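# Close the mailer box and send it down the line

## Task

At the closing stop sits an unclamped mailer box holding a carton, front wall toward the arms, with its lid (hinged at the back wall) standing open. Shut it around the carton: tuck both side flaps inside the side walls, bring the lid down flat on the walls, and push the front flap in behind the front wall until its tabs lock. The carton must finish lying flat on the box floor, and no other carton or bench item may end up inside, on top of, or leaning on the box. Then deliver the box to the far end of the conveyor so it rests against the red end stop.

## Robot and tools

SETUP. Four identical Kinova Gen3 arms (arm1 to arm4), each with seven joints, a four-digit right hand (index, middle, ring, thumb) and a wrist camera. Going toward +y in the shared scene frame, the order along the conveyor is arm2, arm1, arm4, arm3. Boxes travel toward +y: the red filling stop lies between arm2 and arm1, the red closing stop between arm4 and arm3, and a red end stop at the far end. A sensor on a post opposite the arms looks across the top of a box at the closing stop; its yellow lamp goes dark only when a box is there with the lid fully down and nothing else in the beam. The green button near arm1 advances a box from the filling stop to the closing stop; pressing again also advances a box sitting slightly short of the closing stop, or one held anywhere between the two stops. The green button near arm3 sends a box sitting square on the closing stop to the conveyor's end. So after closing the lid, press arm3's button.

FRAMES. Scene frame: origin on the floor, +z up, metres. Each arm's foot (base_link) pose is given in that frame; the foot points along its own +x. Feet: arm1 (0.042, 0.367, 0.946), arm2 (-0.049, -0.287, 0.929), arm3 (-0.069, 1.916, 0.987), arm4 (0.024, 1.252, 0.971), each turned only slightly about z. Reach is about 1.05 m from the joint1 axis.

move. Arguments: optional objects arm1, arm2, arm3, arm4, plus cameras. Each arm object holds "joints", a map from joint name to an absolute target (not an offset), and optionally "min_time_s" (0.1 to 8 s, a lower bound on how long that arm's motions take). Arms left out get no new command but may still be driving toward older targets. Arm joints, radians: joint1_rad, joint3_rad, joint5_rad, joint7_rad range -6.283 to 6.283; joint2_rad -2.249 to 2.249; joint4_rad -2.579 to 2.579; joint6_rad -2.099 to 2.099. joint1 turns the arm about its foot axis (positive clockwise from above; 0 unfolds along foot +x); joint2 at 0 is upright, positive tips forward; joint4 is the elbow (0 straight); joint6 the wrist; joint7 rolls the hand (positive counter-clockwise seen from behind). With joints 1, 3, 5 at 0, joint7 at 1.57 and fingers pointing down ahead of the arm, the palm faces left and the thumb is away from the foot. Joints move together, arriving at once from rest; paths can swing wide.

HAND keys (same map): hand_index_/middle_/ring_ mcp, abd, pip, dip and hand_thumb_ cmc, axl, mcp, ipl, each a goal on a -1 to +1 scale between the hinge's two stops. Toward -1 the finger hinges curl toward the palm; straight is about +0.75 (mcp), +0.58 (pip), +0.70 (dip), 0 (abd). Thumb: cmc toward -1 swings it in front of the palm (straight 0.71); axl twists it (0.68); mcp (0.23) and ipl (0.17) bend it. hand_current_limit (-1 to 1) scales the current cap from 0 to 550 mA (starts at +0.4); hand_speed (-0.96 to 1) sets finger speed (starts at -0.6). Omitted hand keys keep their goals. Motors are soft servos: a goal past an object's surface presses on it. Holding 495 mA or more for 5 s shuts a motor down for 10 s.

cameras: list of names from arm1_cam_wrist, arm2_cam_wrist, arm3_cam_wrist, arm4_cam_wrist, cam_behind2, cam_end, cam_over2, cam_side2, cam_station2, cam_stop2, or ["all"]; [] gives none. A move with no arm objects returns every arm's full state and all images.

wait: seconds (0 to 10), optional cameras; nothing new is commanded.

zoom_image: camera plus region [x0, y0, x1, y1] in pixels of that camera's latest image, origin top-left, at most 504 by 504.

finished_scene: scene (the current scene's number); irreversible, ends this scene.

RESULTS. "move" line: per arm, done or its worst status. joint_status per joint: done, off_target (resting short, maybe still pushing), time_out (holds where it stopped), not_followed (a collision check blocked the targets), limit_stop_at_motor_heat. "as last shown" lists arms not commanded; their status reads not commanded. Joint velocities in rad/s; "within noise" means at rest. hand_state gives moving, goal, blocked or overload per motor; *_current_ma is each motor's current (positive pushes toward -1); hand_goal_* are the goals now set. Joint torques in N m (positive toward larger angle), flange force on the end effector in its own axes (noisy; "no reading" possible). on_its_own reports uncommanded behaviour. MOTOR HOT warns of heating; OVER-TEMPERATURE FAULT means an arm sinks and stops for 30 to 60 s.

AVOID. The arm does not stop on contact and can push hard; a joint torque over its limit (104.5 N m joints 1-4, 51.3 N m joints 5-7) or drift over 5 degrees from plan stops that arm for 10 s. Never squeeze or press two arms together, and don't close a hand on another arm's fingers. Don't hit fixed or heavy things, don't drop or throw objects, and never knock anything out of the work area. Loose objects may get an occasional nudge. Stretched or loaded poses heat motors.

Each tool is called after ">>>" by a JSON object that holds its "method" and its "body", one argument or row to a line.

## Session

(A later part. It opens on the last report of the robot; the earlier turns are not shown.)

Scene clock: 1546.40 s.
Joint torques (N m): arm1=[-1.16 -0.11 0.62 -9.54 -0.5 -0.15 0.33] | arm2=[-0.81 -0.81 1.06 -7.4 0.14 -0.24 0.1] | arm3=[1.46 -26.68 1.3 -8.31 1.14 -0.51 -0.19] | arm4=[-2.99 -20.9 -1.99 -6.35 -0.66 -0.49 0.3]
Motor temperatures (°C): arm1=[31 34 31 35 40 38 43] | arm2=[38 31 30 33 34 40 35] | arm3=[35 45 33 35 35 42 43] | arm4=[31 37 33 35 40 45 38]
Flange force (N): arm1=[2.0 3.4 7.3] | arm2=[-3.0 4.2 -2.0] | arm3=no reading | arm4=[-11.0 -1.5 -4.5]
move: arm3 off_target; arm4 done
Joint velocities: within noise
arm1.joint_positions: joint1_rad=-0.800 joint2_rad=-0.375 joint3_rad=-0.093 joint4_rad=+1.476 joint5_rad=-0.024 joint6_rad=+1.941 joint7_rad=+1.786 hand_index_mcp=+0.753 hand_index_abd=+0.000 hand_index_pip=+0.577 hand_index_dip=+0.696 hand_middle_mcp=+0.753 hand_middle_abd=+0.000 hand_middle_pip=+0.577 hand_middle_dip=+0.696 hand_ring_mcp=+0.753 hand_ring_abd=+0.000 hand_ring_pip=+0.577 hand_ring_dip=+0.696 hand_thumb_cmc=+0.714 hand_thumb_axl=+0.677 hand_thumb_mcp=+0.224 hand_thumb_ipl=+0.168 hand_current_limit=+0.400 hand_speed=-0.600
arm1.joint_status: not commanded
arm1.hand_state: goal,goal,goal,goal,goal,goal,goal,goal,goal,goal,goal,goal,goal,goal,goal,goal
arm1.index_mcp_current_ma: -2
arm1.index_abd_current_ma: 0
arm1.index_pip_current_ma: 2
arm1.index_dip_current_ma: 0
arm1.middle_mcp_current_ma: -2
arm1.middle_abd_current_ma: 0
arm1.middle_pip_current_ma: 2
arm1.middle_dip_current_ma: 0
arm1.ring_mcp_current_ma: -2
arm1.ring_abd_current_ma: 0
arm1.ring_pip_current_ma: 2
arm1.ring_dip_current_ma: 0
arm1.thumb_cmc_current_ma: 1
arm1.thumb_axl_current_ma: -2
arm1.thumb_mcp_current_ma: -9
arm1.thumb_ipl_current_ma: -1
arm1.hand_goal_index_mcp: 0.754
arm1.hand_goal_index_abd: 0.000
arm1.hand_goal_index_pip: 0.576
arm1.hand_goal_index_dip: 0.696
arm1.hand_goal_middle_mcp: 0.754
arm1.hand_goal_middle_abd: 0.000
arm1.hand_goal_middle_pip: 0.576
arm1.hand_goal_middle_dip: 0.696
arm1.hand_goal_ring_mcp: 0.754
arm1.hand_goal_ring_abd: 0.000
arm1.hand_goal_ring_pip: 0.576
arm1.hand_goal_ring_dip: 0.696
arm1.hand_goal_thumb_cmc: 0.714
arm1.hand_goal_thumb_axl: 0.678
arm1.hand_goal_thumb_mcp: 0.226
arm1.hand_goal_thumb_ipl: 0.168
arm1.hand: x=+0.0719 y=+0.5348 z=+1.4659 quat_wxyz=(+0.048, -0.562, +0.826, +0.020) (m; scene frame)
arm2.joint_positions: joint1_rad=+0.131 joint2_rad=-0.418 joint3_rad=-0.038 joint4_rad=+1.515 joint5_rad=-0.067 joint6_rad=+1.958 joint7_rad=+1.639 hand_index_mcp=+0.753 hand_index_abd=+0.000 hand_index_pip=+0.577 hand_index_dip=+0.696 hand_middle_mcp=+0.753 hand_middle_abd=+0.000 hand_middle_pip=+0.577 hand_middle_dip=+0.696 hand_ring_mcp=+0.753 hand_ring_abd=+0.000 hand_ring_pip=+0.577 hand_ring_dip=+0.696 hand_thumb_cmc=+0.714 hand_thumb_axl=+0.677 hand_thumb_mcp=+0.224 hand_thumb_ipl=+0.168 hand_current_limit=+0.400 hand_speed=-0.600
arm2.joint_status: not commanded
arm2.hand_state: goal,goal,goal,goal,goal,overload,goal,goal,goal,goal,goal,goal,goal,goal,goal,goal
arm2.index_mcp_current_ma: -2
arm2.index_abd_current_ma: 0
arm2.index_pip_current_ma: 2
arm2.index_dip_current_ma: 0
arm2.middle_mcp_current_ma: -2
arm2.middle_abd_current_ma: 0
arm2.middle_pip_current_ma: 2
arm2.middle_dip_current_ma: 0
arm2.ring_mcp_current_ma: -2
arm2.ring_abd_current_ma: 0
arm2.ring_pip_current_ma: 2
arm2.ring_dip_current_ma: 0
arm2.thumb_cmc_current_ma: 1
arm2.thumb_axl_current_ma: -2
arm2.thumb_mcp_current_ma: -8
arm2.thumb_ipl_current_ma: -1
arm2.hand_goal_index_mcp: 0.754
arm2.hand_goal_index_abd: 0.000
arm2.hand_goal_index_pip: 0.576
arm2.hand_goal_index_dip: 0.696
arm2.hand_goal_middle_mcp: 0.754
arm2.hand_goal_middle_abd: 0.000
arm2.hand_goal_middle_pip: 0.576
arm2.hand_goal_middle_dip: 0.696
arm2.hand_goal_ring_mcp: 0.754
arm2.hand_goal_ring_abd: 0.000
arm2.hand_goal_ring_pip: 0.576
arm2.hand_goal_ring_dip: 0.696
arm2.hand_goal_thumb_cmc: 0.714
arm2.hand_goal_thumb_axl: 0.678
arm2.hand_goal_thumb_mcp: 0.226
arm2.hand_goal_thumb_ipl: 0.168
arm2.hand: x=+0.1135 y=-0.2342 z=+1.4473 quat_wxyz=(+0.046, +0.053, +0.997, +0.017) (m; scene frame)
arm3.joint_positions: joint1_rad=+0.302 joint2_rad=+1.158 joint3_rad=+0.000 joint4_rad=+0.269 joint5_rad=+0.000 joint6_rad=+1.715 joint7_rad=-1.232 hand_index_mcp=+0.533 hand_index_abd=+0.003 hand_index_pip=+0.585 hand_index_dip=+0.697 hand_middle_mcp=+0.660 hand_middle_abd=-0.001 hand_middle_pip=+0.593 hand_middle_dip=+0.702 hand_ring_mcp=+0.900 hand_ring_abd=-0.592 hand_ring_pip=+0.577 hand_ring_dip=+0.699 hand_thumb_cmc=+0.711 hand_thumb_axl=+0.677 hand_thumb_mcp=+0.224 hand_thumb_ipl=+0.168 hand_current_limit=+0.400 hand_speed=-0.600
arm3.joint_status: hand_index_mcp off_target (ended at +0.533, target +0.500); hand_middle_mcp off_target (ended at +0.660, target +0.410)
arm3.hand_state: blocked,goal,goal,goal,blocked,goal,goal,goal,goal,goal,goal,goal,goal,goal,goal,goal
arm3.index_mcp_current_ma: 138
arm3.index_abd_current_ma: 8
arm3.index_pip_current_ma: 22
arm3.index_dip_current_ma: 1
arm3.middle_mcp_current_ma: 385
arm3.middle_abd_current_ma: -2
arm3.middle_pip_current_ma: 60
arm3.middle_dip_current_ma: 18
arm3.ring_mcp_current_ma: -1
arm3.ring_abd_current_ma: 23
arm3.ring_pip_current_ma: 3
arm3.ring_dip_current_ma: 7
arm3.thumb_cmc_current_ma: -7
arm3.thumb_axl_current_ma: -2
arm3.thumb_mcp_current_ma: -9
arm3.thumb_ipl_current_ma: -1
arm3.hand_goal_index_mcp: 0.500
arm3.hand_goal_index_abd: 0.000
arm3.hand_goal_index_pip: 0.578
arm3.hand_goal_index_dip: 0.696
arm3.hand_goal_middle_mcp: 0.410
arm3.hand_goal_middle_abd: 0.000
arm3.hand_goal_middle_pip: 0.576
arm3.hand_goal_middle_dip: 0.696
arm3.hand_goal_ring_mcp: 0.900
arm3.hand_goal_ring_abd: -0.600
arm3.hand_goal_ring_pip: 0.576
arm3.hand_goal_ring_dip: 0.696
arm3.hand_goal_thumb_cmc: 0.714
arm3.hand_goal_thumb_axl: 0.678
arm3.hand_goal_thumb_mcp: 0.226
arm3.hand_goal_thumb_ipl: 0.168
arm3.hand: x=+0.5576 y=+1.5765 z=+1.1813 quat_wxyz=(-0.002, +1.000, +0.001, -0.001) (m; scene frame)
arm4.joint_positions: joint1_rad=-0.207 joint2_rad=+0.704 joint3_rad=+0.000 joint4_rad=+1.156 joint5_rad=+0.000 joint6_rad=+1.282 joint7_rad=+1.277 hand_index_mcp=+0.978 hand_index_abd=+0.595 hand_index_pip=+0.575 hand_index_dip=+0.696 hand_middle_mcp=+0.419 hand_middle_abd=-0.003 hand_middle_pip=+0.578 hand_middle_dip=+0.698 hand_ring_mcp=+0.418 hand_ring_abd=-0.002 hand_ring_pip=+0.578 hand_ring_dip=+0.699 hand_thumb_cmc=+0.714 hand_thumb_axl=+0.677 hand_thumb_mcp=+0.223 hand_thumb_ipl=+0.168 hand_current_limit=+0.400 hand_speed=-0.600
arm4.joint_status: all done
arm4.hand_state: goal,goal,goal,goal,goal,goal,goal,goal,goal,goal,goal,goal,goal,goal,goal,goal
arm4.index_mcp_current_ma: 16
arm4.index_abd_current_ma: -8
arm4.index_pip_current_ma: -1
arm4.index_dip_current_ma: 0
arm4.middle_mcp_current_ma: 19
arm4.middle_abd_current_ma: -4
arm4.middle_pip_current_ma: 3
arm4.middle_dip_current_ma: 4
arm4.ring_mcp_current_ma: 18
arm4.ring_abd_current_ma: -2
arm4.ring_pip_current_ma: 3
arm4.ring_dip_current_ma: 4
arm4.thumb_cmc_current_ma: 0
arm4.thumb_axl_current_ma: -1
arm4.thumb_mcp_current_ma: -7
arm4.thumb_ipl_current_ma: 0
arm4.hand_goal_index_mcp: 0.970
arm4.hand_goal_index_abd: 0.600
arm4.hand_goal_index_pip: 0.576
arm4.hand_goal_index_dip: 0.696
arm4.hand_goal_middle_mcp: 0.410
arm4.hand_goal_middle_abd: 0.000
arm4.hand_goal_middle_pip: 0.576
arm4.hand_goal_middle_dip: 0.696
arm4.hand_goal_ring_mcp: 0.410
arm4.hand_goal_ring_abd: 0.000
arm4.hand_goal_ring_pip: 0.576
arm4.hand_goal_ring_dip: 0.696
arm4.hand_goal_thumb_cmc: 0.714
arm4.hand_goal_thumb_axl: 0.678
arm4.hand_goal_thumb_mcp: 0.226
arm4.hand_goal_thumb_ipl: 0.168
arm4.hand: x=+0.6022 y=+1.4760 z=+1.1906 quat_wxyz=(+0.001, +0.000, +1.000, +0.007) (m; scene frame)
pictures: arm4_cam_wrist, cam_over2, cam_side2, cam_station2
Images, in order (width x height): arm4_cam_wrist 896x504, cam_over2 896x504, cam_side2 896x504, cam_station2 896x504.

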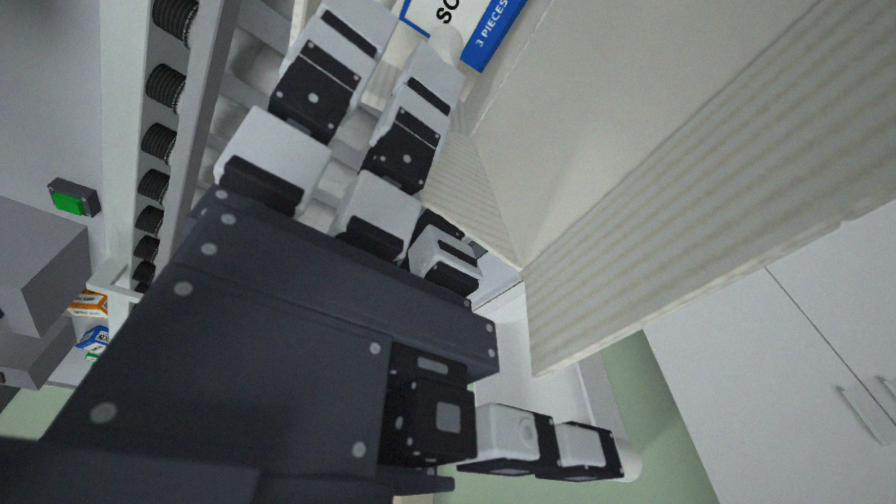

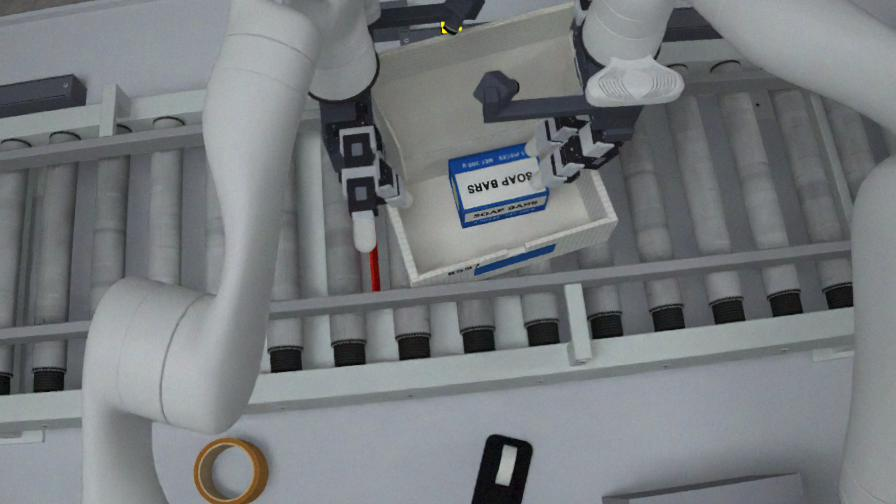

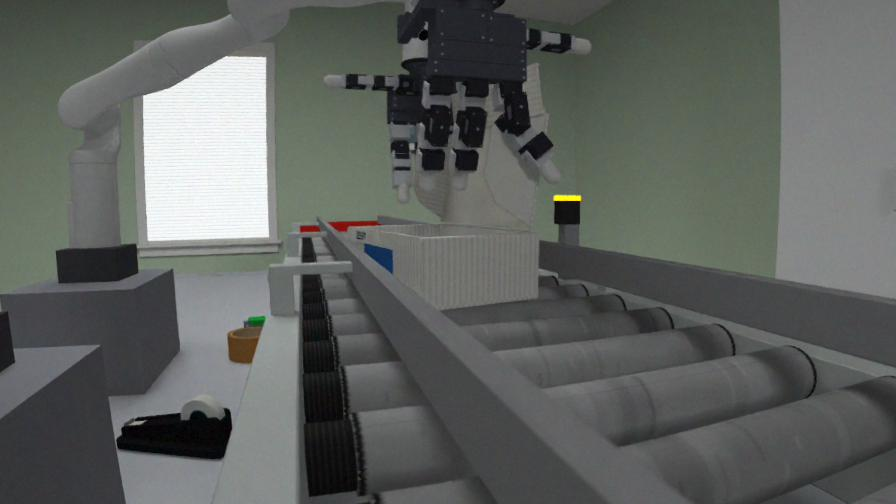

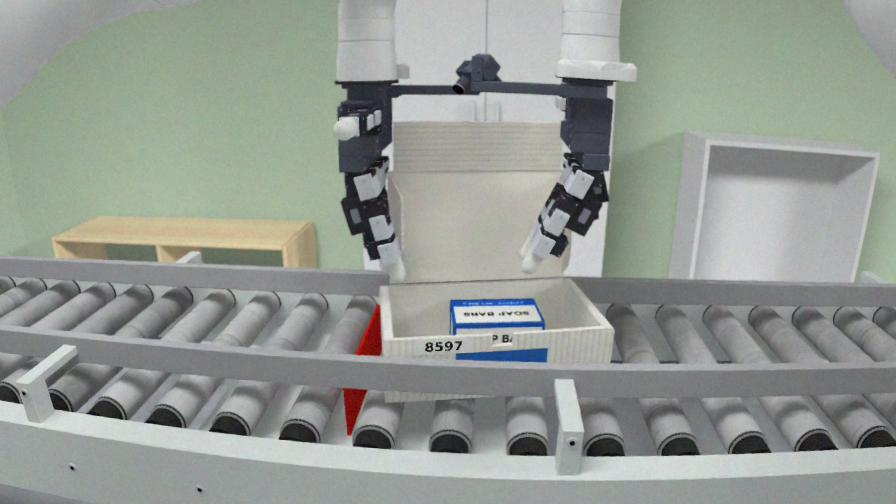

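>>> {"method": "move", "body": {
  "arm4": {"joints":{"hand_middle_mcp":0.753,"hand_ring_mcp":0.753,"hand_index_abd":0.0}}
}}

>>> {"method": "move", "body": {
  "arm4": {"joints":{"joint1_rad":-0.048,"joint2_rad":0.616,"joint3_rad":0,"joint4_rad":1.355,"joint5_rad":0,"joint6_rad":1.171,"joint7_rad":1.436},"min_time_s":3},
  "cameras": ["cam_station2","cam_over2","arm4_cam_wrist","cam_side2"]
}}

>>> {"method": "zoom_image", "body": {
  "camera": "cam_over2",
  "region": [300, 0, 660, 300]
}}

>>> {"method": "zoom_image", "body": {
  "camera": "cam_side2",
  "region": [330, 0, 590, 300]
}}

>>> {"method": "zoom_image", "body": {
  "camera": "cam_station2",
  "region": [300, 60, 680, 380]
}}

Scene clock: 1573.80 s.
Joint torques (N m): arm1=[-1.13 -0.09 0.6 -9.56 -0.52 -0.16 0.3] | arm2=[-0.82 -0.85 1.08 -7.41 0.17 -0.21 0.1] | arm3=[1.6 -26.69 1.38 -8.3 1.17 -0.6 -0.16] | arm4=[-3.04 -20.32 -1.91 -6.11 -0.51 -0.54 0.33]
Motor temperatures (°C): arm1=[31 34 31 35 40 38 43] | arm2=[38 31 30 33 34 40 35] | arm3=[35 45 33 34 35 42 43] | arm4=[31 38 33 35 40 45 38]
Flange force (N): arm1=[2.2 3.3 7.3] | arm2=[-3.1 4.3 -1.9] | arm3=no reading | arm4=[-10.8 -1.6 -5.5]
move: arm4 off_target
Joint velocities: within noise
arm1, arm2: as last shown
arm3.joint_positions: joint1_rad=+0.302 joint2_rad=+1.158 joint3_rad=+0.000 joint4_rad=+0.269 joint5_rad=+0.000 joint6_rad=+1.715 joint7_rad=-1.232 hand_index_mcp=+0.533 hand_index_abd=+0.003 hand_index_pip=+0.585 hand_index_dip=+0.697 hand_middle_mcp=+0.659 hand_middle_abd=+0.000 hand_middle_pip=+0.593 hand_middle_dip=+0.702 hand_ring_mcp=+0.900 hand_ring_abd=-0.592 hand_ring_pip=+0.577 hand_ring_dip=+0.699 hand_thumb_cmc=+0.711 hand_thumb_axl=+0.677 hand_thumb_mcp=+0.224 hand_thumb_ipl=+0.168 hand_current_limit=+0.400 hand_speed=-0.600
arm3.joint_status: not commanded
arm3.hand_state: blocked,goal,goal,goal,blocked,goal,goal,goal,goal,goal,goal,goal,goal,goal,goal,goal
arm3.index_mcp_current_ma: 137
arm3.index_abd_current_ma: 8
arm3.index_pip_current_ma: 22
arm3.index_dip_current_ma: 1
arm3.middle_mcp_current_ma: 385
arm3.middle_abd_current_ma: 0
arm3.middle_pip_current_ma: 60
arm3.middle_dip_current_ma: 18
arm3.ring_mcp_current_ma: -1
arm3.ring_abd_current_ma: 23
arm3.ring_pip_current_ma: 3
arm3.ring_dip_current_ma: 7
arm3.thumb_cmc_current_ma: -7
arm3.thumb_axl_current_ma: -2
arm3.thumb_mcp_current_ma: -9
arm3.thumb_ipl_current_ma: -1
arm3.hand_goal_index_mcp: 0.500
arm3.hand_goal_index_abd: 0.000
arm3.hand_goal_index_pip: 0.578
arm3.hand_goal_index_dip: 0.696
arm3.hand_goal_middle_mcp: 0.410
arm3.hand_goal_middle_abd: 0.000
arm3.hand_goal_middle_pip: 0.576
arm3.hand_goal_middle_dip: 0.696
arm3.hand_goal_ring_mcp: 0.900
arm3.hand_goal_ring_abd: -0.600
arm3.hand_goal_ring_pip: 0.576
arm3.hand_goal_ring_dip: 0.696
arm3.hand_goal_thumb_cmc: 0.714
arm3.hand_goal_thumb_axl: 0.678
arm3.hand_goal_thumb_mcp: 0.226
arm3.hand_goal_thumb_ipl: 0.168
arm3.hand: x=+0.5576 y=+1.5765 z=+1.1813 quat_wxyz=(-0.002, +1.000, +0.001, -0.001) (m; scene frame)
arm4.joint_positions: joint1_rad=-0.207 joint2_rad=+0.704 joint3_rad=+0.000 joint4_rad=+1.156 joint5_rad=+0.000 joint6_rad=+1.282 joint7_rad=+1.277 hand_index_mcp=+0.987 hand_index_abd=+0.007 hand_index_pip=+0.575 hand_index_dip=+0.696 hand_middle_mcp=+0.704 hand_middle_abd=-0.004 hand_middle_pip=+0.568 hand_middle_dip=+0.697 hand_ring_mcp=+0.750 hand_ring_abd=-0.002 hand_ring_pip=+0.578 hand_ring_dip=+0.699 hand_thumb_cmc=+0.714 hand_thumb_axl=+0.677 hand_thumb_mcp=+0.223 hand_thumb_ipl=+0.168 hand_current_limit=+0.400 hand_speed=-0.600
arm4.joint_status: hand_middle_mcp off_target (ended at +0.704, target +0.753); the others done
arm4.hand_state: goal,goal,goal,goal,blocked,goal,goal,goal,goal,goal,goal,goal,goal,goal,goal,goal
arm4.index_mcp_current_ma: 45
arm4.index_abd_current_ma: 12
arm4.index_pip_current_ma: -1
arm4.index_dip_current_ma: 0
arm4.middle_mcp_current_ma: -173
arm4.middle_abd_current_ma: -6
arm4.middle_pip_current_ma: -18
arm4.middle_dip_current_ma: 1
arm4.ring_mcp_current_ma: -8
arm4.ring_abd_current_ma: -2
arm4.ring_pip_current_ma: 3
arm4.ring_dip_current_ma: 4
arm4.thumb_cmc_current_ma: 0
arm4.thumb_axl_current_ma: -1
arm4.thumb_mcp_current_ma: -7
arm4.thumb_ipl_current_ma: 0
arm4.hand_goal_index_mcp: 0.970
arm4.hand_goal_index_abd: 0.000
arm4.hand_goal_index_pip: 0.576
arm4.hand_goal_index_dip: 0.696
arm4.hand_goal_middle_mcp: 0.754
arm4.hand_goal_middle_abd: 0.000
arm4.hand_goal_middle_pip: 0.576
arm4.hand_goal_middle_dip: 0.696
arm4.hand_goal_ring_mcp: 0.754
arm4.hand_goal_ring_abd: 0.000
arm4.hand_goal_ring_pip: 0.576
arm4.hand_goal_ring_dip: 0.696
arm4.hand_goal_thumb_cmc: 0.714
arm4.hand_goal_thumb_axl: 0.678
arm4.hand_goal_thumb_mcp: 0.226
arm4.hand_goal_thumb_ipl: 0.168
arm4.hand: x=+0.6022 y=+1.4760 z=+1.1906 quat_wxyz=(+0.001, +0.000, +1.000, +0.007) (m; scene frame)
pictures: none

Scene clock: 1577.10 s.
Joint torques (N m): arm1=[-1.14 -0.08 0.63 -9.54 -0.51 -0.14 0.31] | arm2=[-0.85 -0.84 1.04 -7.4 0.13 -0.21 0.08] | arm3=[-0.16 -26.99 0.41 -8.21 0.41 -0.17 -0.1] | arm4=[-1.85 -19.61 -1.02 -5.86 -0.12 -0.19 0.24]
Motor temperatures (°C): arm1=[31 34 31 35 40 38 43] | arm2=[38 31 30 33 34 40 35] | arm3=[35 45 33 34 35 42 43] | arm4=[31 38 33 35 40 45 38]
Flange force (N): arm1=[2.1 3.4 7.3] | arm2=[-3.1 4.1 -1.9] | arm3=no reading | arm4=[-10.0 -1.6 -3.2]
move: arm4 done
Joint velocities: within noise
arm1, arm2: as last shown
arm3.joint_positions: joint1_rad=+0.302 joint2_rad=+1.158 joint3_rad=+0.000 joint4_rad=+0.269 joint5_rad=+0.000 joint6_rad=+1.715 joint7_rad=-1.232 hand_index_mcp=+0.510 hand_index_abd=+0.003 hand_index_pip=+0.585 hand_index_dip=+0.697 hand_middle_mcp=+0.530 hand_middle_abd=+0.000 hand_middle_pip=+0.596 hand_middle_dip=+0.705 hand_ring_mcp=+0.900 hand_ring_abd=-0.592 hand_ring_pip=+0.577 hand_ring_dip=+0.699 hand_thumb_cmc=+0.711 hand_thumb_axl=+0.677 hand_thumb_mcp=+0.224 hand_thumb_ipl=+0.168 hand_current_limit=+0.400 hand_speed=-0.600
arm3.joint_status: not commanded
arm3.hand_state: goal,goal,goal,goal,blocked,goal,blocked,goal,goal,goal,goal,goal,goal,goal,goal,goal
arm3.index_mcp_current_ma: 37
arm3.index_abd_current_ma: 7
arm3.index_pip_current_ma: 22
arm3.index_dip_current_ma: 1
arm3.middle_mcp_current_ma: 385
arm3.middle_abd_current_ma: 0
arm3.middle_pip_current_ma: 74
arm3.middle_dip_current_ma: 31
arm3.ring_mcp_current_ma: -1
arm3.ring_abd_current_ma: 23
arm3.ring_pip_current_ma: 3
arm3.ring_dip_current_ma: 7
arm3.thumb_cmc_current_ma: -7
arm3.thumb_axl_current_ma: -2
arm3.thumb_mcp_current_ma: -9
arm3.thumb_ipl_current_ma: -1
arm3.hand_goal_index_mcp: 0.500
arm3.hand_goal_index_abd: 0.000
arm3.hand_goal_index_pip: 0.578
arm3.hand_goal_index_dip: 0.696
arm3.hand_goal_middle_mcp: 0.410
arm3.hand_goal_middle_abd: 0.000
arm3.hand_goal_middle_pip: 0.576
arm3.hand_goal_middle_dip: 0.696
arm3.hand_goal_ring_mcp: 0.900
arm3.hand_goal_ring_abd: -0.600
arm3.hand_goal_ring_pip: 0.576
arm3.hand_goal_ring_dip: 0.696
arm3.hand_goal_thumb_cmc: 0.714
arm3.hand_goal_thumb_axl: 0.678
arm3.hand_goal_thumb_mcp: 0.226
arm3.hand_goal_thumb_ipl: 0.168
arm3.on_its_own: hand_index_mcp moved -0.023 to your old target +0.500; hand_middle_mcp moved -0.129 toward your old target +0.410
arm3.hand: x=+0.5576 y=+1.5765 z=+1.1813 quat_wxyz=(-0.002, +1.000, +0.001, -0.001) (m; scene frame)
arm4.joint_positions: joint1_rad=-0.048 joint2_rad=+0.616 joint3_rad=+0.000 joint4_rad=+1.355 joint5_rad=+0.000 joint6_rad=+1.171 joint7_rad=+1.436 hand_index_mcp=+0.969 hand_index_abd=+0.002 hand_index_pip=+0.575 hand_index_dip=+0.696 hand_middle_mcp=+0.749 hand_middle_abd=-0.003 hand_middle_pip=+0.573 hand_middle_dip=+0.696 hand_ring_mcp=+0.750 hand_ring_abd=-0.002 hand_ring_pip=+0.578 hand_ring_dip=+0.699 hand_thumb_cmc=+0.714 hand_thumb_axl=+0.677 hand_thumb_mcp=+0.223 hand_thumb_ipl=+0.168 hand_current_limit=+0.400 hand_speed=-0.600
arm4.joint_status: all done
arm4.hand_state: goal,goal,goal,goal,goal,goal,goal,goal,goal,goal,goal,goal,goal,goal,goal,goal
arm4.index_mcp_current_ma: -2
arm4.index_abd_current_ma: 2
arm4.index_pip_current_ma: -1
arm4.index_dip_current_ma: 0
arm4.middle_mcp_current_ma: -9
arm4.middle_abd_current_ma: -4
arm4.middle_pip_current_ma: -6
arm4.middle_dip_current_ma: 0
arm4.ring_mcp_current_ma: -8
arm4.ring_abd_current_ma: -2
arm4.ring_pip_current_ma: 3
arm4.ring_dip_current_ma: 4
arm4.thumb_cmc_current_ma: 0
arm4.thumb_axl_current_ma: -1
arm4.thumb_mcp_current_ma: -7
arm4.thumb_ipl_current_ma: 0
arm4.hand_goal_index_mcp: 0.970
arm4.hand_goal_index_abd: 0.000
arm4.hand_goal_index_pip: 0.576
arm4.hand_goal_index_dip: 0.696
arm4.hand_goal_middle_mcp: 0.754
arm4.hand_goal_middle_abd: 0.000
arm4.hand_goal_middle_pip: 0.576
arm4.hand_goal_middle_dip: 0.696
arm4.hand_goal_ring_mcp: 0.754
arm4.hand_goal_ring_abd: 0.000
arm4.hand_goal_ring_pip: 0.576
arm4.hand_goal_ring_dip: 0.696
arm4.hand_goal_thumb_cmc: 0.714
arm4.hand_goal_thumb_axl: 0.678
arm4.hand_goal_thumb_mcp: 0.226
arm4.hand_goal_thumb_ipl: 0.168
arm4.on_its_own: hand_middle_mcp moved +0.046 to your old target +0.753
arm4.hand: x=+0.5771 y=+1.3808 z=+1.1790 quat_wxyz=(+0.001, +0.000, +1.000, +0.007) (m; scene frame)
pictures: arm4_cam_wrist, cam_over2, cam_side2, cam_station2
Images, in order (width x height): arm4_cam_wrist 896x504, cam_over2 896x504, cam_side2 896x504, cam_station2 896x504.

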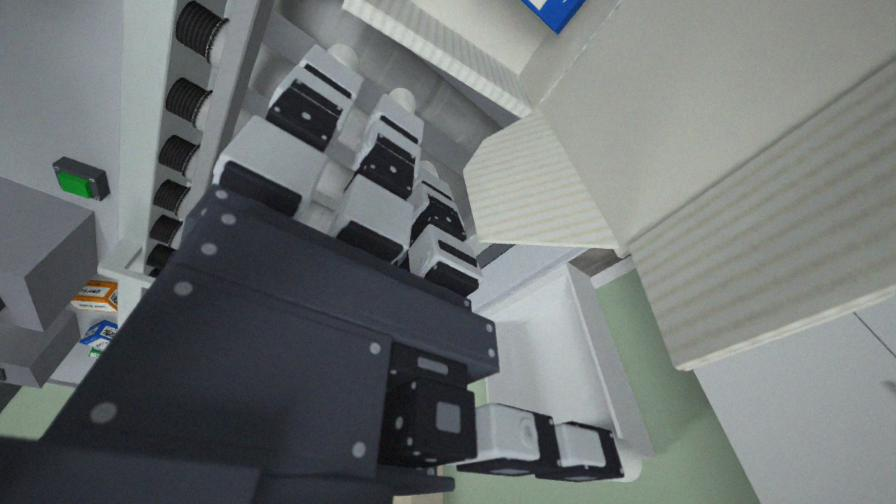

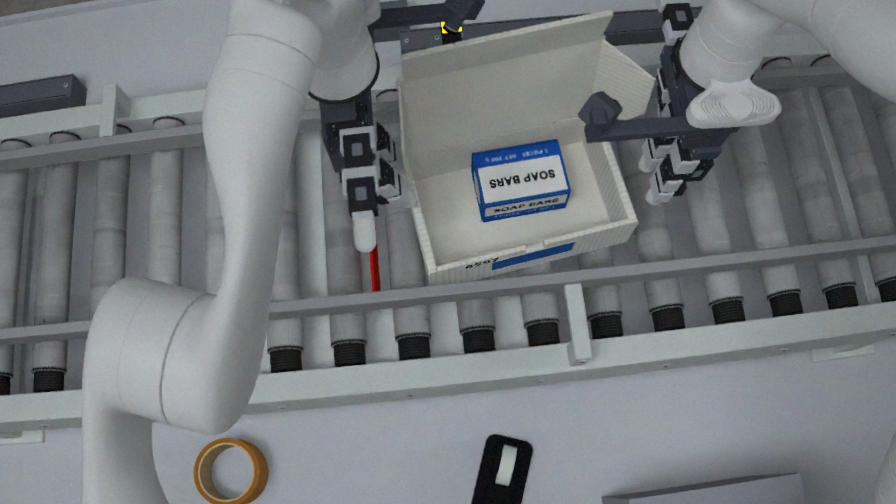

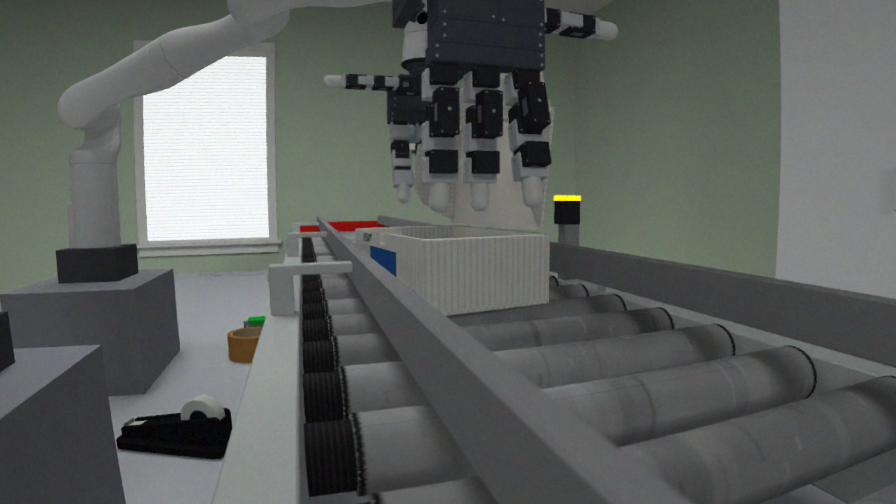

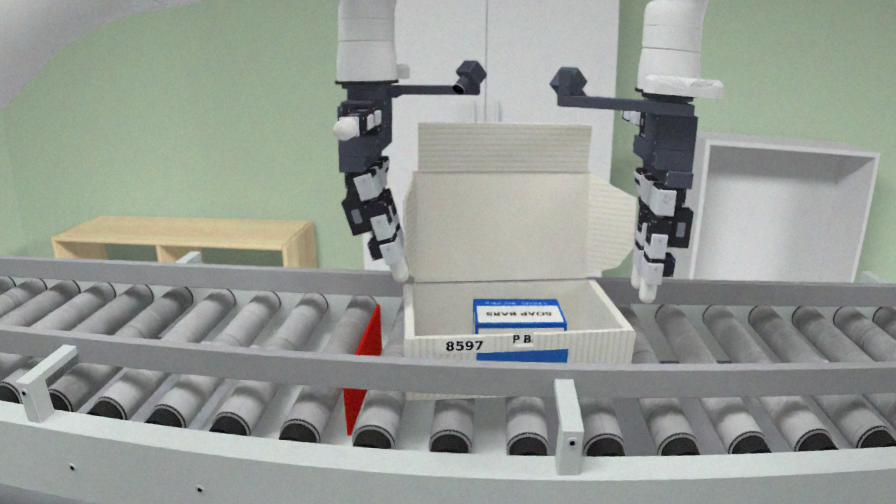

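Scaled by 1.400 from the camera's 896x504 image, which has a finer 1280x720 frame.

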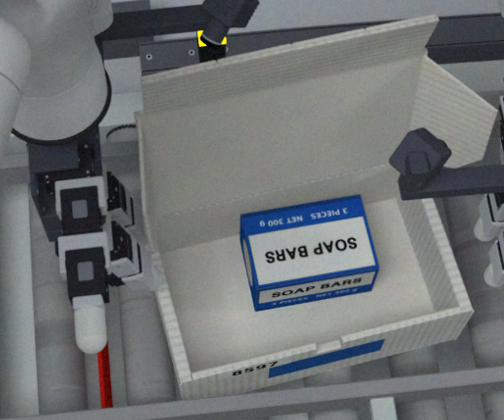

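Scaled by 1.680 from the camera's 896x504 image, which has a finer 1280x720 frame.

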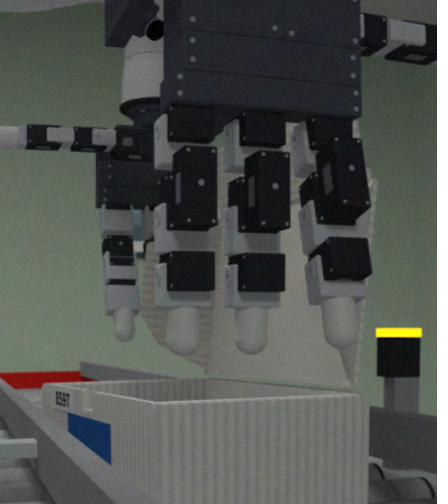

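Scaled by 1.326 from the camera's 896x504 image, which has a finer 1280x720 frame.

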